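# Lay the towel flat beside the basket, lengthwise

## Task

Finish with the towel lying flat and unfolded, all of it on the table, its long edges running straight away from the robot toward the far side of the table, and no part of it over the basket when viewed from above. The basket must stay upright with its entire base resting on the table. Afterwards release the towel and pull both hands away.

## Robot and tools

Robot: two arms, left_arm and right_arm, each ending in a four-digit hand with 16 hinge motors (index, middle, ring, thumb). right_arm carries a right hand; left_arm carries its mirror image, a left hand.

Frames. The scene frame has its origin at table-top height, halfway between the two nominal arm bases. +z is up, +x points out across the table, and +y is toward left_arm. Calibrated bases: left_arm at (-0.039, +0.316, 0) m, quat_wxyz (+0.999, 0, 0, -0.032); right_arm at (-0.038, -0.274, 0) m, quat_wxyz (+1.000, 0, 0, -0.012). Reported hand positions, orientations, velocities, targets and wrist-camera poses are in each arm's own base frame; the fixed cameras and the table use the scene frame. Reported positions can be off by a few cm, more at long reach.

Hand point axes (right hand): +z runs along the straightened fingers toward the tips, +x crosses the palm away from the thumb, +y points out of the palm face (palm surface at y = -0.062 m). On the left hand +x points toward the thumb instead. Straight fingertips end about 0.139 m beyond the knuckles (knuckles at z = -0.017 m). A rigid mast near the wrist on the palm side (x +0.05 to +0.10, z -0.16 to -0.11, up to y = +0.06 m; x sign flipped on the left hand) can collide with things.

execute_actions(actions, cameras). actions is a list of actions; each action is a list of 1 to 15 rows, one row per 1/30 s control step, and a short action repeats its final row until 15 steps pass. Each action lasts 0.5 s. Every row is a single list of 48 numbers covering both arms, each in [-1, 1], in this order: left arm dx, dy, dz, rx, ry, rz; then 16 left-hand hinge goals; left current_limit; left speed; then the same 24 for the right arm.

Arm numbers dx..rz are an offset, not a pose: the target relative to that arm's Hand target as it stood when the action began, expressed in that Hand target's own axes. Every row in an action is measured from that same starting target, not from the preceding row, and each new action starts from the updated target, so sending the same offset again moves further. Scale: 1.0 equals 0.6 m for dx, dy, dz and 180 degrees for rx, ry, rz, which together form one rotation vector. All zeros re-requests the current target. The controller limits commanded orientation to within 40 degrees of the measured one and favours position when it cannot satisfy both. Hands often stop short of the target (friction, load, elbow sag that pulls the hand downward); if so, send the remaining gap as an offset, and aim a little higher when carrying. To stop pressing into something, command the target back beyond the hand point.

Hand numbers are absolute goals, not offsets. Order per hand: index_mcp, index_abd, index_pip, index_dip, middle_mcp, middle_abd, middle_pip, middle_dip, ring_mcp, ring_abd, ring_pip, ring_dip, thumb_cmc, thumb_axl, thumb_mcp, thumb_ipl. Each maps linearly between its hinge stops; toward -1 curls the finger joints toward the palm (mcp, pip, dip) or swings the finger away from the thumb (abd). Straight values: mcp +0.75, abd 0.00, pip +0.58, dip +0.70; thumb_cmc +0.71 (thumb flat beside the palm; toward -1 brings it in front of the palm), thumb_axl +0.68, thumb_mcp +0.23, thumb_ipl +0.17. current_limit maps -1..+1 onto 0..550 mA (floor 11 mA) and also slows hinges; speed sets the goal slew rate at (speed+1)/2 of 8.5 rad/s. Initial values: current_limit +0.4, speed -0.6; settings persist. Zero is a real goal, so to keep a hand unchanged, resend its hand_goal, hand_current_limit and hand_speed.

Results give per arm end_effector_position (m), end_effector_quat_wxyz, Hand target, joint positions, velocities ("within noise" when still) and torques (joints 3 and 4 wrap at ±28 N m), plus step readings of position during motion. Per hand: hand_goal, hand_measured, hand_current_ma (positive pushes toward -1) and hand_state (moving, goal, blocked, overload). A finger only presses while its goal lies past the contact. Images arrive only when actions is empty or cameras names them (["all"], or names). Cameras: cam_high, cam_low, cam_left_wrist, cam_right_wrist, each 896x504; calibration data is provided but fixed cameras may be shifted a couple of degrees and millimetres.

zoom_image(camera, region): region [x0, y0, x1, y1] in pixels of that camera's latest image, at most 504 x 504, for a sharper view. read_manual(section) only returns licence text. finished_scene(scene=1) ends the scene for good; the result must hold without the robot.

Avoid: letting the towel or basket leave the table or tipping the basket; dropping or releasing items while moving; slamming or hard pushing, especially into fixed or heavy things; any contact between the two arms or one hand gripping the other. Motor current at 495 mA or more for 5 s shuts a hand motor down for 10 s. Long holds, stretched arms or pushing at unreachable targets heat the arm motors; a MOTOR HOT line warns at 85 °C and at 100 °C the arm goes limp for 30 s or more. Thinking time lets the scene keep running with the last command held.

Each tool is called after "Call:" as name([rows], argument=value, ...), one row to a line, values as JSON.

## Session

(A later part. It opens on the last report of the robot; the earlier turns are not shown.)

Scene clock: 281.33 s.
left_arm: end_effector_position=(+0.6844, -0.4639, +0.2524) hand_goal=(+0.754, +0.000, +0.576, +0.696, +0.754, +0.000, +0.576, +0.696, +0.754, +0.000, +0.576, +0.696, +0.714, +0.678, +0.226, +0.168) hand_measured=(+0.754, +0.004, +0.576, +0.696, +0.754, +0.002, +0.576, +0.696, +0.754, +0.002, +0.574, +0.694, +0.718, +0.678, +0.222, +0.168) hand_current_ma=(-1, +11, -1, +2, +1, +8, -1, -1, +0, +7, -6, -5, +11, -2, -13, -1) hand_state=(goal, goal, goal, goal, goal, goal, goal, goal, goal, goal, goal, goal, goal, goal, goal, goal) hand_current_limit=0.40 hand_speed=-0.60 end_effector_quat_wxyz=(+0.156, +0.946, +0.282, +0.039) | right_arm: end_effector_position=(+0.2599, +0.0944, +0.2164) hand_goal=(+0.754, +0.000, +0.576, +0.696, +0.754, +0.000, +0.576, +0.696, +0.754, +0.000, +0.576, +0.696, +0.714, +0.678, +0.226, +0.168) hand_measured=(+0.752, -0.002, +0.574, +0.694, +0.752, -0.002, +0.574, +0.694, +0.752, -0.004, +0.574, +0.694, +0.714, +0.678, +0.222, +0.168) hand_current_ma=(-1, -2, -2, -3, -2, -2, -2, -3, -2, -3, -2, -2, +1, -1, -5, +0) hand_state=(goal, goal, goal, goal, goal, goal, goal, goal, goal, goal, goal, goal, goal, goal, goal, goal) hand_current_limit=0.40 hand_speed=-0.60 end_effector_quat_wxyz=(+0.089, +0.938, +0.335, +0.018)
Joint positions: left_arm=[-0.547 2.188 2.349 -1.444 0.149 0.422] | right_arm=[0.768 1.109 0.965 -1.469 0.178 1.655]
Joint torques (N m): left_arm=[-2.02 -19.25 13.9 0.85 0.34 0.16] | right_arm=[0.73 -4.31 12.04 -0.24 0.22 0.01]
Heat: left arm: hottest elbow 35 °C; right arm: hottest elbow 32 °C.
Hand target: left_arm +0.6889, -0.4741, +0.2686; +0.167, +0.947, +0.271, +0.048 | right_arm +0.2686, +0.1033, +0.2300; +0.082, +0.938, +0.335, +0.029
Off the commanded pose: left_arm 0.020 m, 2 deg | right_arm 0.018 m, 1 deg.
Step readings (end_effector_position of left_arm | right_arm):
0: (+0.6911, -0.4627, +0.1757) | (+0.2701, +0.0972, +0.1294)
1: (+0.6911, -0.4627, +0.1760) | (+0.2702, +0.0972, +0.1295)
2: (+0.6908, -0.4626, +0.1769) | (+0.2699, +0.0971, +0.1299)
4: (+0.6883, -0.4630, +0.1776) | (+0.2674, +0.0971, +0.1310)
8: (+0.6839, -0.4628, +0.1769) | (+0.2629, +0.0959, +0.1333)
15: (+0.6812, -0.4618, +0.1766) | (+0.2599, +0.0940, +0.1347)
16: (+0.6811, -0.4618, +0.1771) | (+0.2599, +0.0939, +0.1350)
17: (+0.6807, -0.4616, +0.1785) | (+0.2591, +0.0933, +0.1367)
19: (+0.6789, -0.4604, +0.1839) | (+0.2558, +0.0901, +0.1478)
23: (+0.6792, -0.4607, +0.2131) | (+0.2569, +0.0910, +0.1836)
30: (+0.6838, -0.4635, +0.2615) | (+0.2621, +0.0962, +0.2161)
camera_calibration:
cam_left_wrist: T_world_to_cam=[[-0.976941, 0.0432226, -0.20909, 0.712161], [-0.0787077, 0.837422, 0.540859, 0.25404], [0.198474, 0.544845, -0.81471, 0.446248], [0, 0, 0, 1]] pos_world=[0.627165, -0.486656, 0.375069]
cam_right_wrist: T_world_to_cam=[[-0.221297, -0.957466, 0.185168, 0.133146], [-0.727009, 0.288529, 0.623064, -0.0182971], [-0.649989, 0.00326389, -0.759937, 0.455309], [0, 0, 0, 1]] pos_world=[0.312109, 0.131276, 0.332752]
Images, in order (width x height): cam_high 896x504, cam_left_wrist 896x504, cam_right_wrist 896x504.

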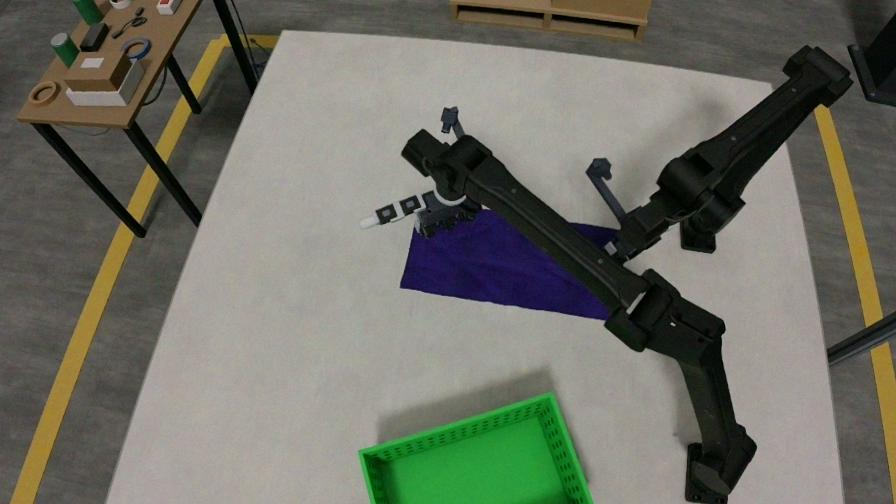

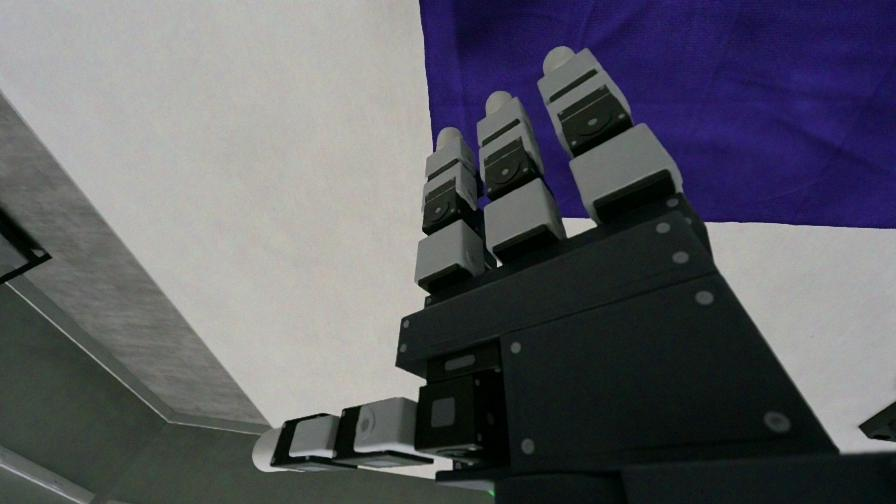

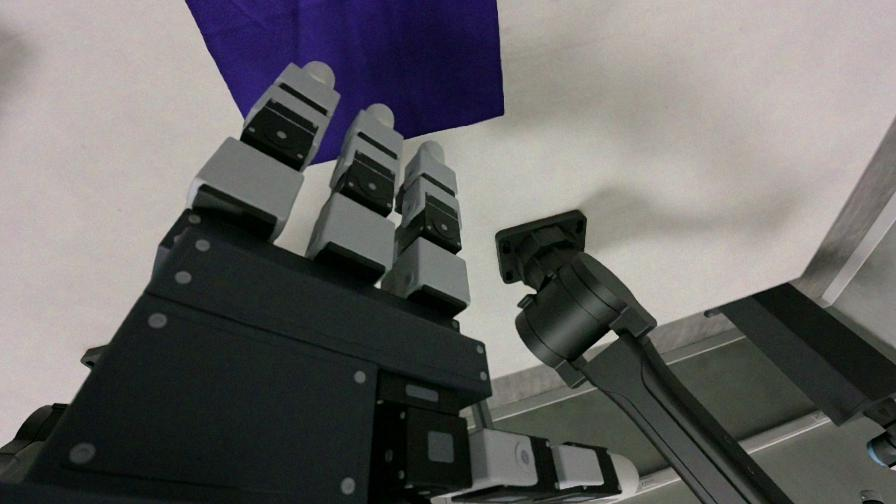

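Call:
execute_actions([
  [[0,0,0,0,0,0,0.754,0,0.576,0.696,0.754,0,0.576,0.696,0.754,0,0.576,0.696,0.714,0.678,0.226,0.168,0.4,-0.6,-0.0338,0.0481,0.0021,0,0,0,0.754,0,0.576,0.696,0.754,0,0.576,0.696,0.754,0,0.576,0.696,0.714,0.678,0.226,0.168,0.4,-0.6],[0,0,0,0,0,0,0.754,0,0.576,0.696,0.754,0,0.576,0.696,0.754,0,0.576,0.696,0.714,0.678,0.226,0.168,0.4,-0.6,-0.0676,0.0962,0.0042,0,0,0,0.754,0,0.576,0.696,0.754,0,0.576,0.696,0.754,0,0.576,0.696,0.714,0.678,0.226,0.168,0.4,-0.6]],
  [[-0.0165,-0.0442,-0.025,0,0,0,0.754,0,0.576,0.696,0.754,0,0.576,0.696,0.754,0,0.576,0.696,0.714,0.678,0.226,0.168,0.4,-0.6,-0.0338,0.0481,0.0021,0,0,0,0.754,0,0.576,0.696,0.754,0,0.576,0.696,0.754,0,0.576,0.696,0.714,0.678,0.226,0.168,0.4,-0.6],[-0.033,-0.0884,-0.05,0,0,0,0.754,0,0.576,0.696,0.754,0,0.576,0.696,0.754,0,0.576,0.696,0.714,0.678,0.226,0.168,0.4,-0.6,-0.0676,0.0962,0.0042,0,0,0,0.754,0,0.576,0.696,0.754,0,0.576,0.696,0.754,0,0.576,0.696,0.714,0.678,0.226,0.168,0.4,-0.6]],
  [[-0.0165,-0.0442,-0.025,0,0,0,0.754,0,0.576,0.696,0.754,0,0.576,0.696,0.754,0,0.576,0.696,0.714,0.678,0.226,0.168,0.4,-0.6,-0.0338,0.0481,0.0021,0,0,0,0.754,0,0.576,0.696,0.754,0,0.576,0.696,0.754,0,0.576,0.696,0.714,0.678,0.226,0.168,0.4,-0.6],[-0.033,-0.0884,-0.05,0,0,0,0.754,0,0.576,0.696,0.754,0,0.576,0.696,0.754,0,0.576,0.696,0.714,0.678,0.226,0.168,0.4,-0.6,-0.0676,0.0962,0.0042,0,0,0,0.754,0,0.576,0.696,0.754,0,0.576,0.696,0.754,0,0.576,0.696,0.714,0.678,0.226,0.168,0.4,-0.6]],
  [[-0.0165,-0.0442,-0.025,0,0,0,0.754,0,0.576,0.696,0.754,0,0.576,0.696,0.754,0,0.576,0.696,0.714,0.678,0.226,0.168,0.4,-0.6,-0.0338,0.0481,0.0021,0,0,0,0.754,0,0.576,0.696,0.754,0,0.576,0.696,0.754,0,0.576,0.696,0.714,0.678,0.226,0.168,0.4,-0.6],[-0.033,-0.0884,-0.05,0,0,0,0.754,0,0.576,0.696,0.754,0,0.576,0.696,0.754,0,0.576,0.696,0.714,0.678,0.226,0.168,0.4,-0.6,-0.0676,0.0962,0.0042,0,0,0,0.754,0,0.576,0.696,0.754,0,0.576,0.696,0.754,0,0.576,0.696,0.714,0.678,0.226,0.168,0.4,-0.6]],
  [[-0.0165,-0.0442,-0.025,0,0,0,0.754,0,0.576,0.696,0.754,0,0.576,0.696,0.754,0,0.576,0.696,0.714,0.678,0.226,0.168,0.4,-0.6,0,0,0,0,0,0,0.754,0,0.576,0.696,0.754,0,0.576,0.696,0.754,0,0.576,0.696,0.714,0.678,0.226,0.168,0.4,-0.6],[-0.033,-0.0884,-0.05,0,0,0,0.754,0,0.576,0.696,0.754,0,0.576,0.696,0.754,0,0.576,0.696,0.714,0.678,0.226,0.168,0.4,-0.6,0,0,0,0,0,0,0.754,0,0.576,0.696,0.754,0,0.576,0.696,0.754,0,0.576,0.696,0.714,0.678,0.226,0.168,0.4,-0.6]],
  [[-0.0165,-0.0442,-0.025,0,0,0,0.754,0,0.576,0.696,0.754,0,0.576,0.696,0.754,0,0.576,0.696,0.714,0.678,0.226,0.168,0.4,-0.6,0,0,0,0,0,0,0.754,0,0.576,0.696,0.754,0,0.576,0.696,0.754,0,0.576,0.696,0.714,0.678,0.226,0.168,0.4,-0.6],[-0.033,-0.0884,-0.05,0,0,0,0.754,0,0.576,0.696,0.754,0,0.576,0.696,0.754,0,0.576,0.696,0.714,0.678,0.226,0.168,0.4,-0.6,0,0,0,0,0,0,0.754,0,0.576,0.696,0.754,0,0.576,0.696,0.754,0,0.576,0.696,0.714,0.678,0.226,0.168,0.4,-0.6]],
], cameras=["cam_high","cam_low"])

Call:
zoom_image(camera="cam_high", region=[380, 160, 660, 370])

Scene clock: 303.47 s.
left_arm: end_effector_position=(+0.4473, -0.2748, +0.3142) hand_goal=(+0.754, +0.000, +0.576, +0.696, +0.754, +0.000, +0.576, +0.696, +0.754, +0.000, +0.576, +0.696, +0.714, +0.678, +0.226, +0.168) hand_measured=(+0.754, +0.004, +0.576, +0.696, +0.754, +0.002, +0.576, +0.696, +0.754, +0.002, +0.574, +0.694, +0.716, +0.678, +0.222, +0.168) hand_current_ma=(+3, +10, -1, +2, +2, +8, -1, -1, +2, +7, -6, -5, +7, -2, -13, -1) hand_state=(goal, goal, goal, goal, goal, goal, goal, goal, goal, goal, goal, goal, goal, goal, goal, goal) hand_current_limit=0.40 hand_speed=-0.60 end_effector_quat_wxyz=(+0.165, +0.946, +0.275, +0.046) | right_arm: end_effector_position=(+0.2741, -0.1688, +0.2386) hand_goal=(+0.754, +0.000, +0.576, +0.696, +0.754, +0.000, +0.576, +0.696, +0.754, +0.000, +0.576, +0.696, +0.714, +0.678, +0.226, +0.168) hand_measured=(+0.754, -0.002, +0.574, +0.694, +0.756, -0.002, +0.574, +0.694, +0.756, -0.002, +0.574, +0.694, +0.716, +0.678, +0.222, +0.168) hand_current_ma=(+1, -1, -1, -3, +1, -1, -1, -2, +1, -2, -1, -2, +1, -1, -5, +0) hand_state=(goal, goal, goal, goal, goal, goal, goal, goal, goal, goal, goal, goal, goal, goal, goal, goal) hand_current_limit=0.40 hand_speed=-0.60 end_effector_quat_wxyz=(+0.068, +0.938, +0.339, +0.008)
Joint positions: left_arm=[-0.445 1.309 1.325 -1.293 0.183 0.533] | right_arm=[-0.291 0.925 0.92 -1.472 0.1 0.581]
Joint torques (N m): left_arm=[-0.79 -8.88 9.48 0.83 0.4 0.18] | right_arm=[-0.32 -2.43 12.88 0.91 0.17 -0.03]
Heat: left arm: hottest elbow 36 °C; right arm: hottest elbow 34 °C.
Hand target: left_arm +0.4457, -0.2715, +0.3190; +0.167, +0.947, +0.271, +0.048 | right_arm +0.2882, -0.1768, +0.2605; +0.083, +0.938, +0.335, +0.029
Off the commanded pose: left_arm 0.006 m, 1 deg | right_arm 0.027 m, 3 deg.
Step readings (end_effector_position of left_arm | right_arm):
0: (+0.6844, -0.4639, +0.2524) | (+0.2599, +0.0944, +0.2164)
1: (+0.6844, -0.4639, +0.2523) | (+0.2600, +0.0945, +0.2164)
2: (+0.6843, -0.4638, +0.2523) | (+0.2605, +0.0935, +0.2165)
4: (+0.6840, -0.4636, +0.2525) | (+0.2630, +0.0860, +0.2187)
8: (+0.6837, -0.4635, +0.2537) | (+0.2681, +0.0538, +0.2309)
15: (+0.6839, -0.4637, +0.2557) | (+0.2711, +0.0366, +0.2400)
16: (+0.6838, -0.4636, +0.2557) | (+0.2716, +0.0366, +0.2397)
17: (+0.6834, -0.4635, +0.2539) | (+0.2726, +0.0352, +0.2394)
19: (+0.6763, -0.4599, +0.2480) | (+0.2736, +0.0234, +0.2382)
23: (+0.6501, -0.4446, +0.2295) | (+0.2701, -0.0168, +0.2399)
30: (+0.6393, -0.4382, +0.2446) | (+0.2732, -0.0344, +0.2441)
31: (+0.6387, -0.4379, +0.2481) | (+0.2740, -0.0346, +0.2439)
32: (+0.6375, -0.4366, +0.2504) | (+0.2748, -0.0363, +0.2438)
34: (+0.6275, -0.4275, +0.2507) | (+0.2762, -0.0486, +0.2445)
38: (+0.5985, -0.4080, +0.2492) | (+0.2719, -0.0888, +0.2491)
45: (+0.5908, -0.3972, +0.2734) | (+0.2739, -0.1043, +0.2486)
46: (+0.5905, -0.3968, +0.2751) | (+0.2748, -0.1045, +0.2484)
47: (+0.5893, -0.3956, +0.2752) | (+0.2755, -0.1059, +0.2482)
49: (+0.5790, -0.3881, +0.2699) | (+0.2752, -0.1187, +0.2485)
53: (+0.5524, -0.3674, +0.2606) | (+0.2647, -0.1586, +0.2489)
60: (+0.5428, -0.3564, +0.2833) | (+0.2699, -0.1699, +0.2406)
61: (+0.5423, -0.3560, +0.2856) | (+0.2710, -0.1696, +0.2398)
62: (+0.5411, -0.3547, +0.2863) | (+0.2717, -0.1694, +0.2392)
64: (+0.5320, -0.3462, +0.2830) | (+0.2726, -0.1693, +0.2389)
68: (+0.5056, -0.3273, +0.2776) | (+0.2734, -0.1691, +0.2387)
75: (+0.4964, -0.3166, +0.3007) | (+0.2740, -0.1689, +0.2386)
76: (+0.4958, -0.3160, +0.3018) | (+0.2740, -0.1688, +0.2386)
77: (+0.4945, -0.3146, +0.3014) | (+0.2741, -0.1688, +0.2386)
79: (+0.4852, -0.3074, +0.2966) | (+0.2740, -0.1689, +0.2386)
83: (+0.4589, -0.2867, +0.2900) | (+0.2741, -0.1689, +0.2386)
90: (+0.4484, -0.2750, +0.3137) | (+0.2741, -0.1688, +0.2386)
Images, in order (width x height): cam_high 896x504, cam_low 896x504.

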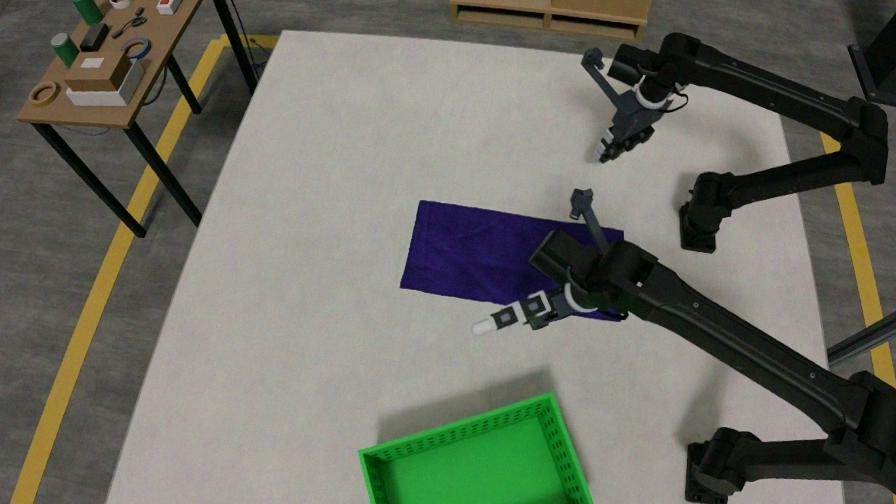

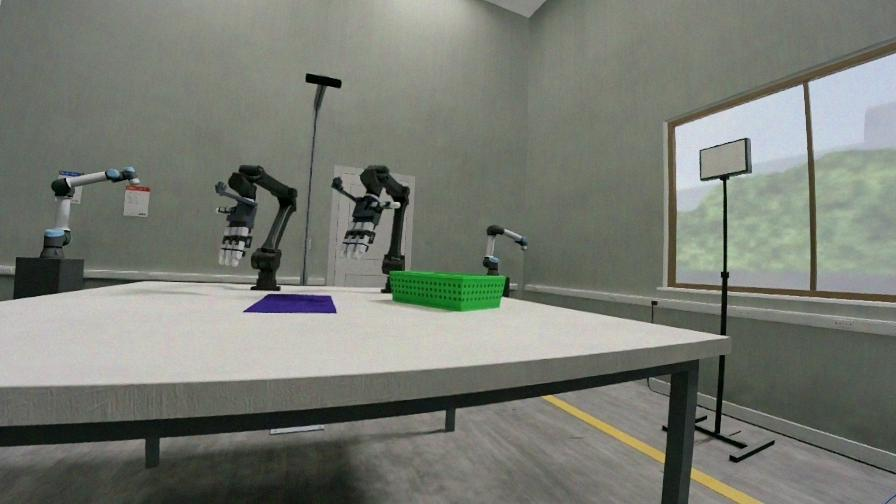

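Scaled by 1.800 from the camera's 896x504 image, which has a finer 1280x720 frame.

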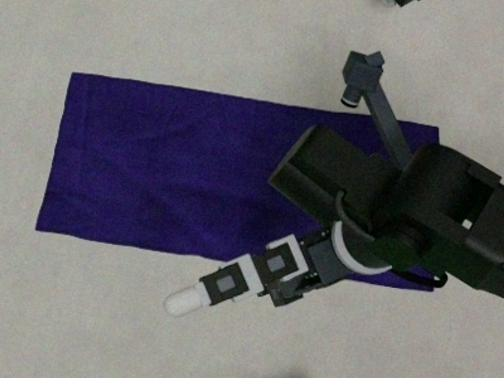

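Call:
execute_actions([
  [[-0.0165,-0.0442,-0.025,0,0,0,0.754,0,0.576,0.696,0.754,0,0.576,0.696,0.754,0,0.576,0.696,0.714,0.678,0.226,0.168,0.4,-0.6,0,0,0,0,0,0,0.754,0,0.576,0.696,0.754,0,0.576,0.696,0.754,0,0.576,0.696,0.714,0.678,0.226,0.168,0.4,-0.6],[-0.033,-0.0884,-0.05,0,0,0,0.754,0,0.576,0.696,0.754,0,0.576,0.696,0.754,0,0.576,0.696,0.714,0.678,0.226,0.168,0.4,-0.6,0,0,0,0,0,0,0.754,0,0.576,0.696,0.754,0,0.576,0.696,0.754,0,0.576,0.696,0.714,0.678,0.226,0.168,0.4,-0.6]],
  [[-0.0165,-0.0442,-0.025,0,0,0,0.754,0,0.576,0.696,0.754,0,0.576,0.696,0.754,0,0.576,0.696,0.714,0.678,0.226,0.168,0.4,-0.6,0,0,0,0,0,0,0.754,0,0.576,0.696,0.754,0,0.576,0.696,0.754,0,0.576,0.696,0.714,0.678,0.226,0.168,0.4,-0.6],[-0.033,-0.0884,-0.05,0,0,0,0.754,0,0.576,0.696,0.754,0,0.576,0.696,0.754,0,0.576,0.696,0.714,0.678,0.226,0.168,0.4,-0.6,0,0,0,0,0,0,0.754,0,0.576,0.696,0.754,0,0.576,0.696,0.754,0,0.576,0.696,0.714,0.678,0.226,0.168,0.4,-0.6]],
  [[-0.0165,-0.0442,-0.025,0,0,0,0.754,0,0.576,0.696,0.754,0,0.576,0.696,0.754,0,0.576,0.696,0.714,0.678,0.226,0.168,0.4,-0.6,0,0,0,0,0,0,0.754,0,0.576,0.696,0.754,0,0.576,0.696,0.754,0,0.576,0.696,0.714,0.678,0.226,0.168,0.4,-0.6],[-0.033,-0.0884,-0.05,0,0,0,0.754,0,0.576,0.696,0.754,0,0.576,0.696,0.754,0,0.576,0.696,0.714,0.678,0.226,0.168,0.4,-0.6,0,0,0,0,0,0,0.754,0,0.576,0.696,0.754,0,0.576,0.696,0.754,0,0.576,0.696,0.714,0.678,0.226,0.168,0.4,-0.6]],
], cameras=["all"])

Call:
zoom_image(camera="cam_high", region=[380, 170, 660, 345])

Call:
zoom_image(camera="cam_low", region=[220, 250, 540, 350])

Scene clock: 317.83 s.
left_arm: end_effector_position=(+0.2991, -0.1514, +0.3469) hand_goal=(+0.754, +0.000, +0.576, +0.696, +0.754, +0.000, +0.576, +0.696, +0.754, +0.000, +0.576, +0.696, +0.714, +0.678, +0.226, +0.168) hand_measured=(+0.754, +0.004, +0.576, +0.696, +0.754, +0.002, +0.576, +0.696, +0.754, +0.002, +0.574, +0.694, +0.716, +0.678, +0.222, +0.168) hand_current_ma=(+3, +10, -1, +2, +3, +8, -1, -1, +2, +7, -6, -5, +7, -2, -13, -1) hand_state=(goal, goal, goal, goal, goal, goal, goal, goal, goal, goal, goal, goal, goal, goal, goal, goal) hand_current_limit=0.40 hand_speed=-0.60 end_effector_quat_wxyz=(+0.167, +0.946, +0.274, +0.049) | right_arm: end_effector_position=(+0.2741, -0.1688, +0.2386) hand_goal=(+0.754, +0.000, +0.576, +0.696, +0.754, +0.000, +0.576, +0.696, +0.754, +0.000, +0.576, +0.696, +0.714, +0.678, +0.226, +0.168) hand_measured=(+0.754, -0.002, +0.574, +0.694, +0.756, -0.002, +0.574, +0.694, +0.756, -0.002, +0.574, +0.694, +0.716, +0.678, +0.222, +0.168) hand_current_ma=(+1, -1, -1, -3, +1, -1, -1, -2, +1, -2, -1, -2, +1, -1, -5, +0) hand_state=(goal, goal, goal, goal, goal, goal, goal, goal, goal, goal, goal, goal, goal, goal, goal, goal) hand_current_limit=0.40 hand_speed=-0.60 end_effector_quat_wxyz=(+0.068, +0.938, +0.339, +0.008)
Joint positions: left_arm=[-0.218 0.846 1.093 -1.566 0.245 0.759] | right_arm=[-0.291 0.925 0.92 -1.472 0.1 0.581]
Joint torques (N m): left_arm=[-0.56 -1.14 9.7 0.75 0.49 0.2] | right_arm=[-0.26 -2.2 12.86 0.95 0.18 -0.04]
Heat: left arm: hottest elbow 36 °C; right arm: hottest elbow 35 °C.
Hand target: left_arm +0.2997, -0.1501, +0.3489; +0.167, +0.947, +0.271, +0.048 | right_arm +0.2882, -0.1768, +0.2605; +0.083, +0.938, +0.335, +0.029
Off the commanded pose: left_arm 0.003 m, 0 deg | right_arm 0.027 m, 3 deg.
Step readings (end_effector_position of left_arm | right_arm):
0: (+0.4473, -0.2749, +0.3142) | (+0.2741, -0.1688, +0.2386)
1: (+0.4471, -0.2748, +0.3137) | (+0.2741, -0.1688, +0.2386)
2: (+0.4463, -0.2736, +0.3126) | (+0.2741, -0.1688, +0.2386)
4: (+0.4384, -0.2681, +0.3080) | (+0.2741, -0.1688, +0.2386)
8: (+0.4119, -0.2460, +0.3032) | (+0.2741, -0.1688, +0.2386)
15: (+0.3991, -0.2335, +0.3263) | (+0.2741, -0.1688, +0.2386)
16: (+0.3985, -0.2333, +0.3266) | (+0.2741, -0.1688, +0.2386)
17: (+0.3972, -0.2321, +0.3256) | (+0.2741, -0.1688, +0.2386)
19: (+0.3898, -0.2271, +0.3213) | (+0.2741, -0.1688, +0.2386)
23: (+0.3650, -0.2046, +0.3177) | (+0.2741, -0.1688, +0.2386)
30: (+0.3498, -0.1924, +0.3370) | (+0.2741, -0.1688, +0.2386)
31: (+0.3494, -0.1922, +0.3369) | (+0.2741, -0.1688, +0.2386)
32: (+0.3485, -0.1910, +0.3359) | (+0.2741, -0.1688, +0.2386)
34: (+0.3413, -0.1858, +0.3323) | (+0.2741, -0.1688, +0.2386)
38: (+0.3180, -0.1633, +0.3318) | (+0.2741, -0.1688, +0.2386)
45: (+0.3008, -0.1513, +0.3472) | (+0.2741, -0.1688, +0.2386)
camera_calibration:
cam_left_wrist: T_world_to_cam=[[-0.970404, 0.0542344, -0.235319, 0.350737], [-0.080519, 0.846026, 0.527027, -0.0825074], [0.227669, 0.530377, -0.816619, 0.41918], [0, 0, 0, 1]] pos_world=[0.238279, -0.171542, 0.46833]
cam_right_wrist: T_world_to_cam=[[-0.209664, -0.964499, 0.16057, -0.118334], [-0.707502, 0.263001, 0.655951, 0.0366319], [-0.674894, 0.023926, -0.737527, 0.487181], [0, 0, 0, 1]] pos_world=[0.329902, -0.135423, 0.354281]

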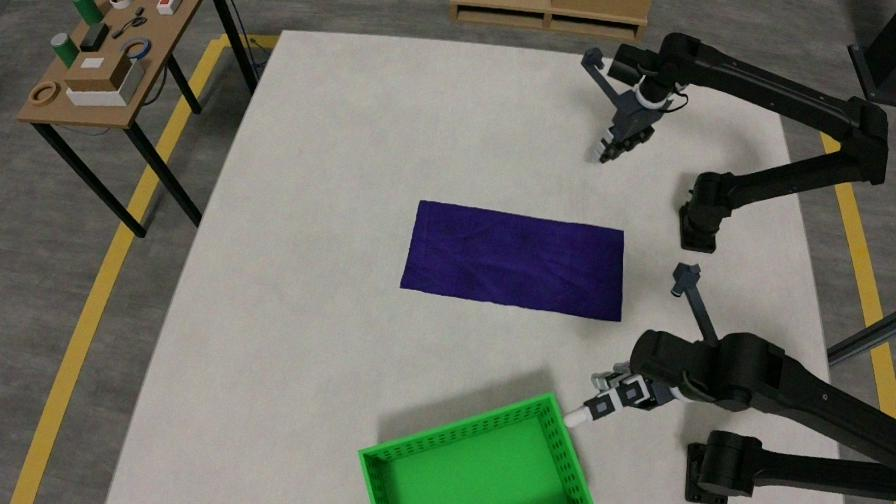

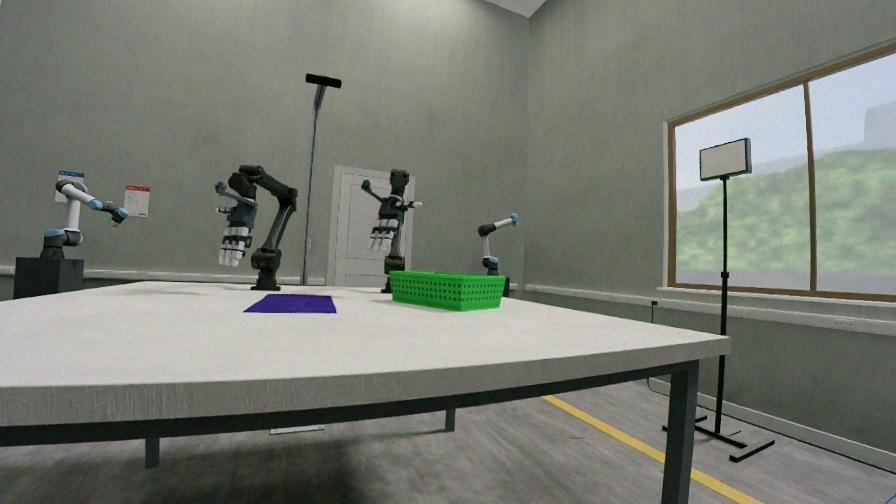

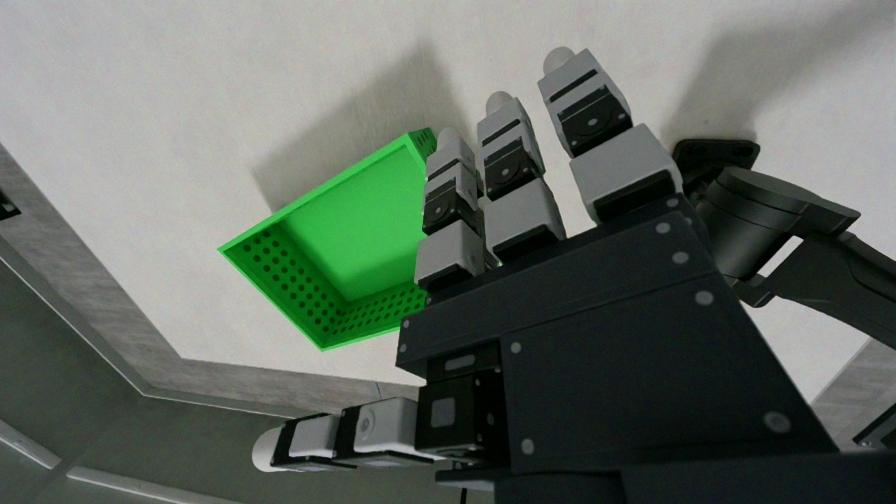

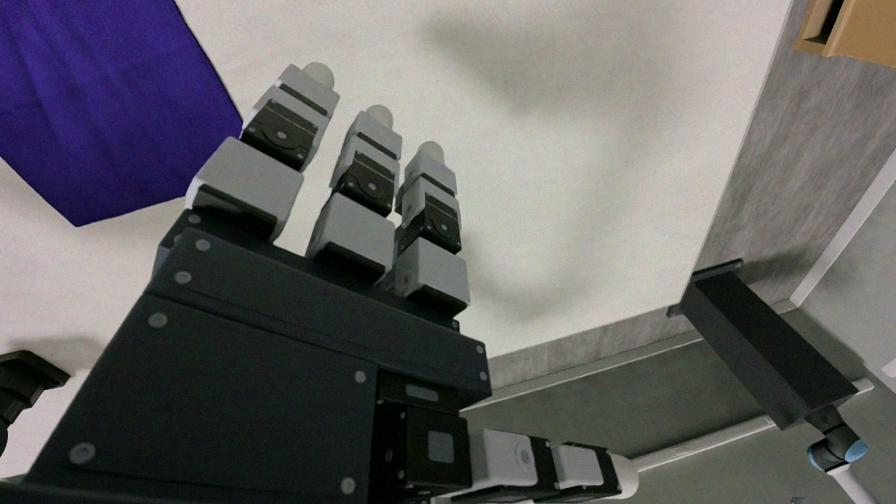

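Scaled by 1.800 from the camera's 896x504 image, which has a finer 1280x720 frame.

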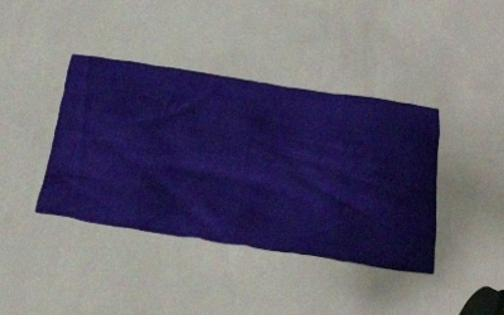

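Scaled by 1.575 from the camera's 896x504 image, which has a finer 1280x720 frame.

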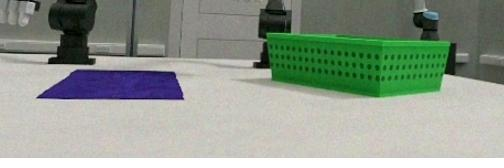

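Call:
zoom_image(camera="cam_high", region=[660, 160, 740, 260])

Call:
zoom_image(camera="cam_high", region=[660, 410, 740, 504])

Scaled by 5.040 from the camera's 896x504 image, which has a finer 1280x720 frame.

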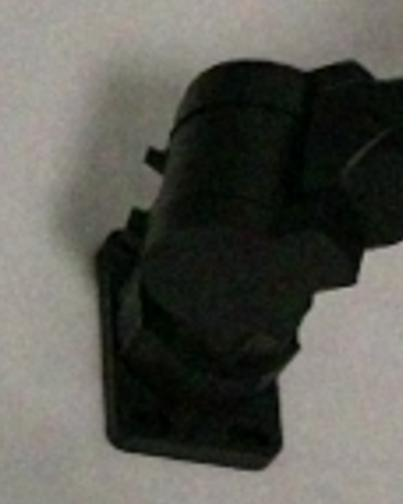

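Scaled by 5.362 from the camera's 896x504 image, which has a finer 1280x720 frame.

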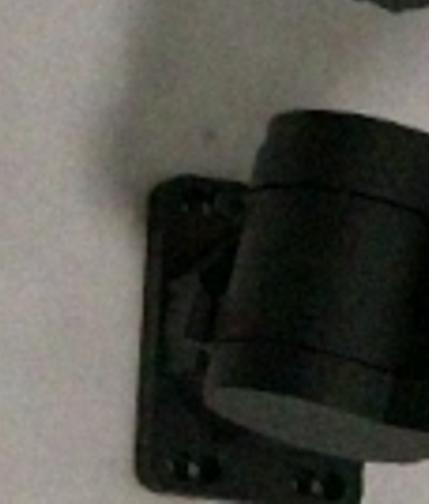

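Call:
finished_scene(scene=1)

The scene is finished: the task was done.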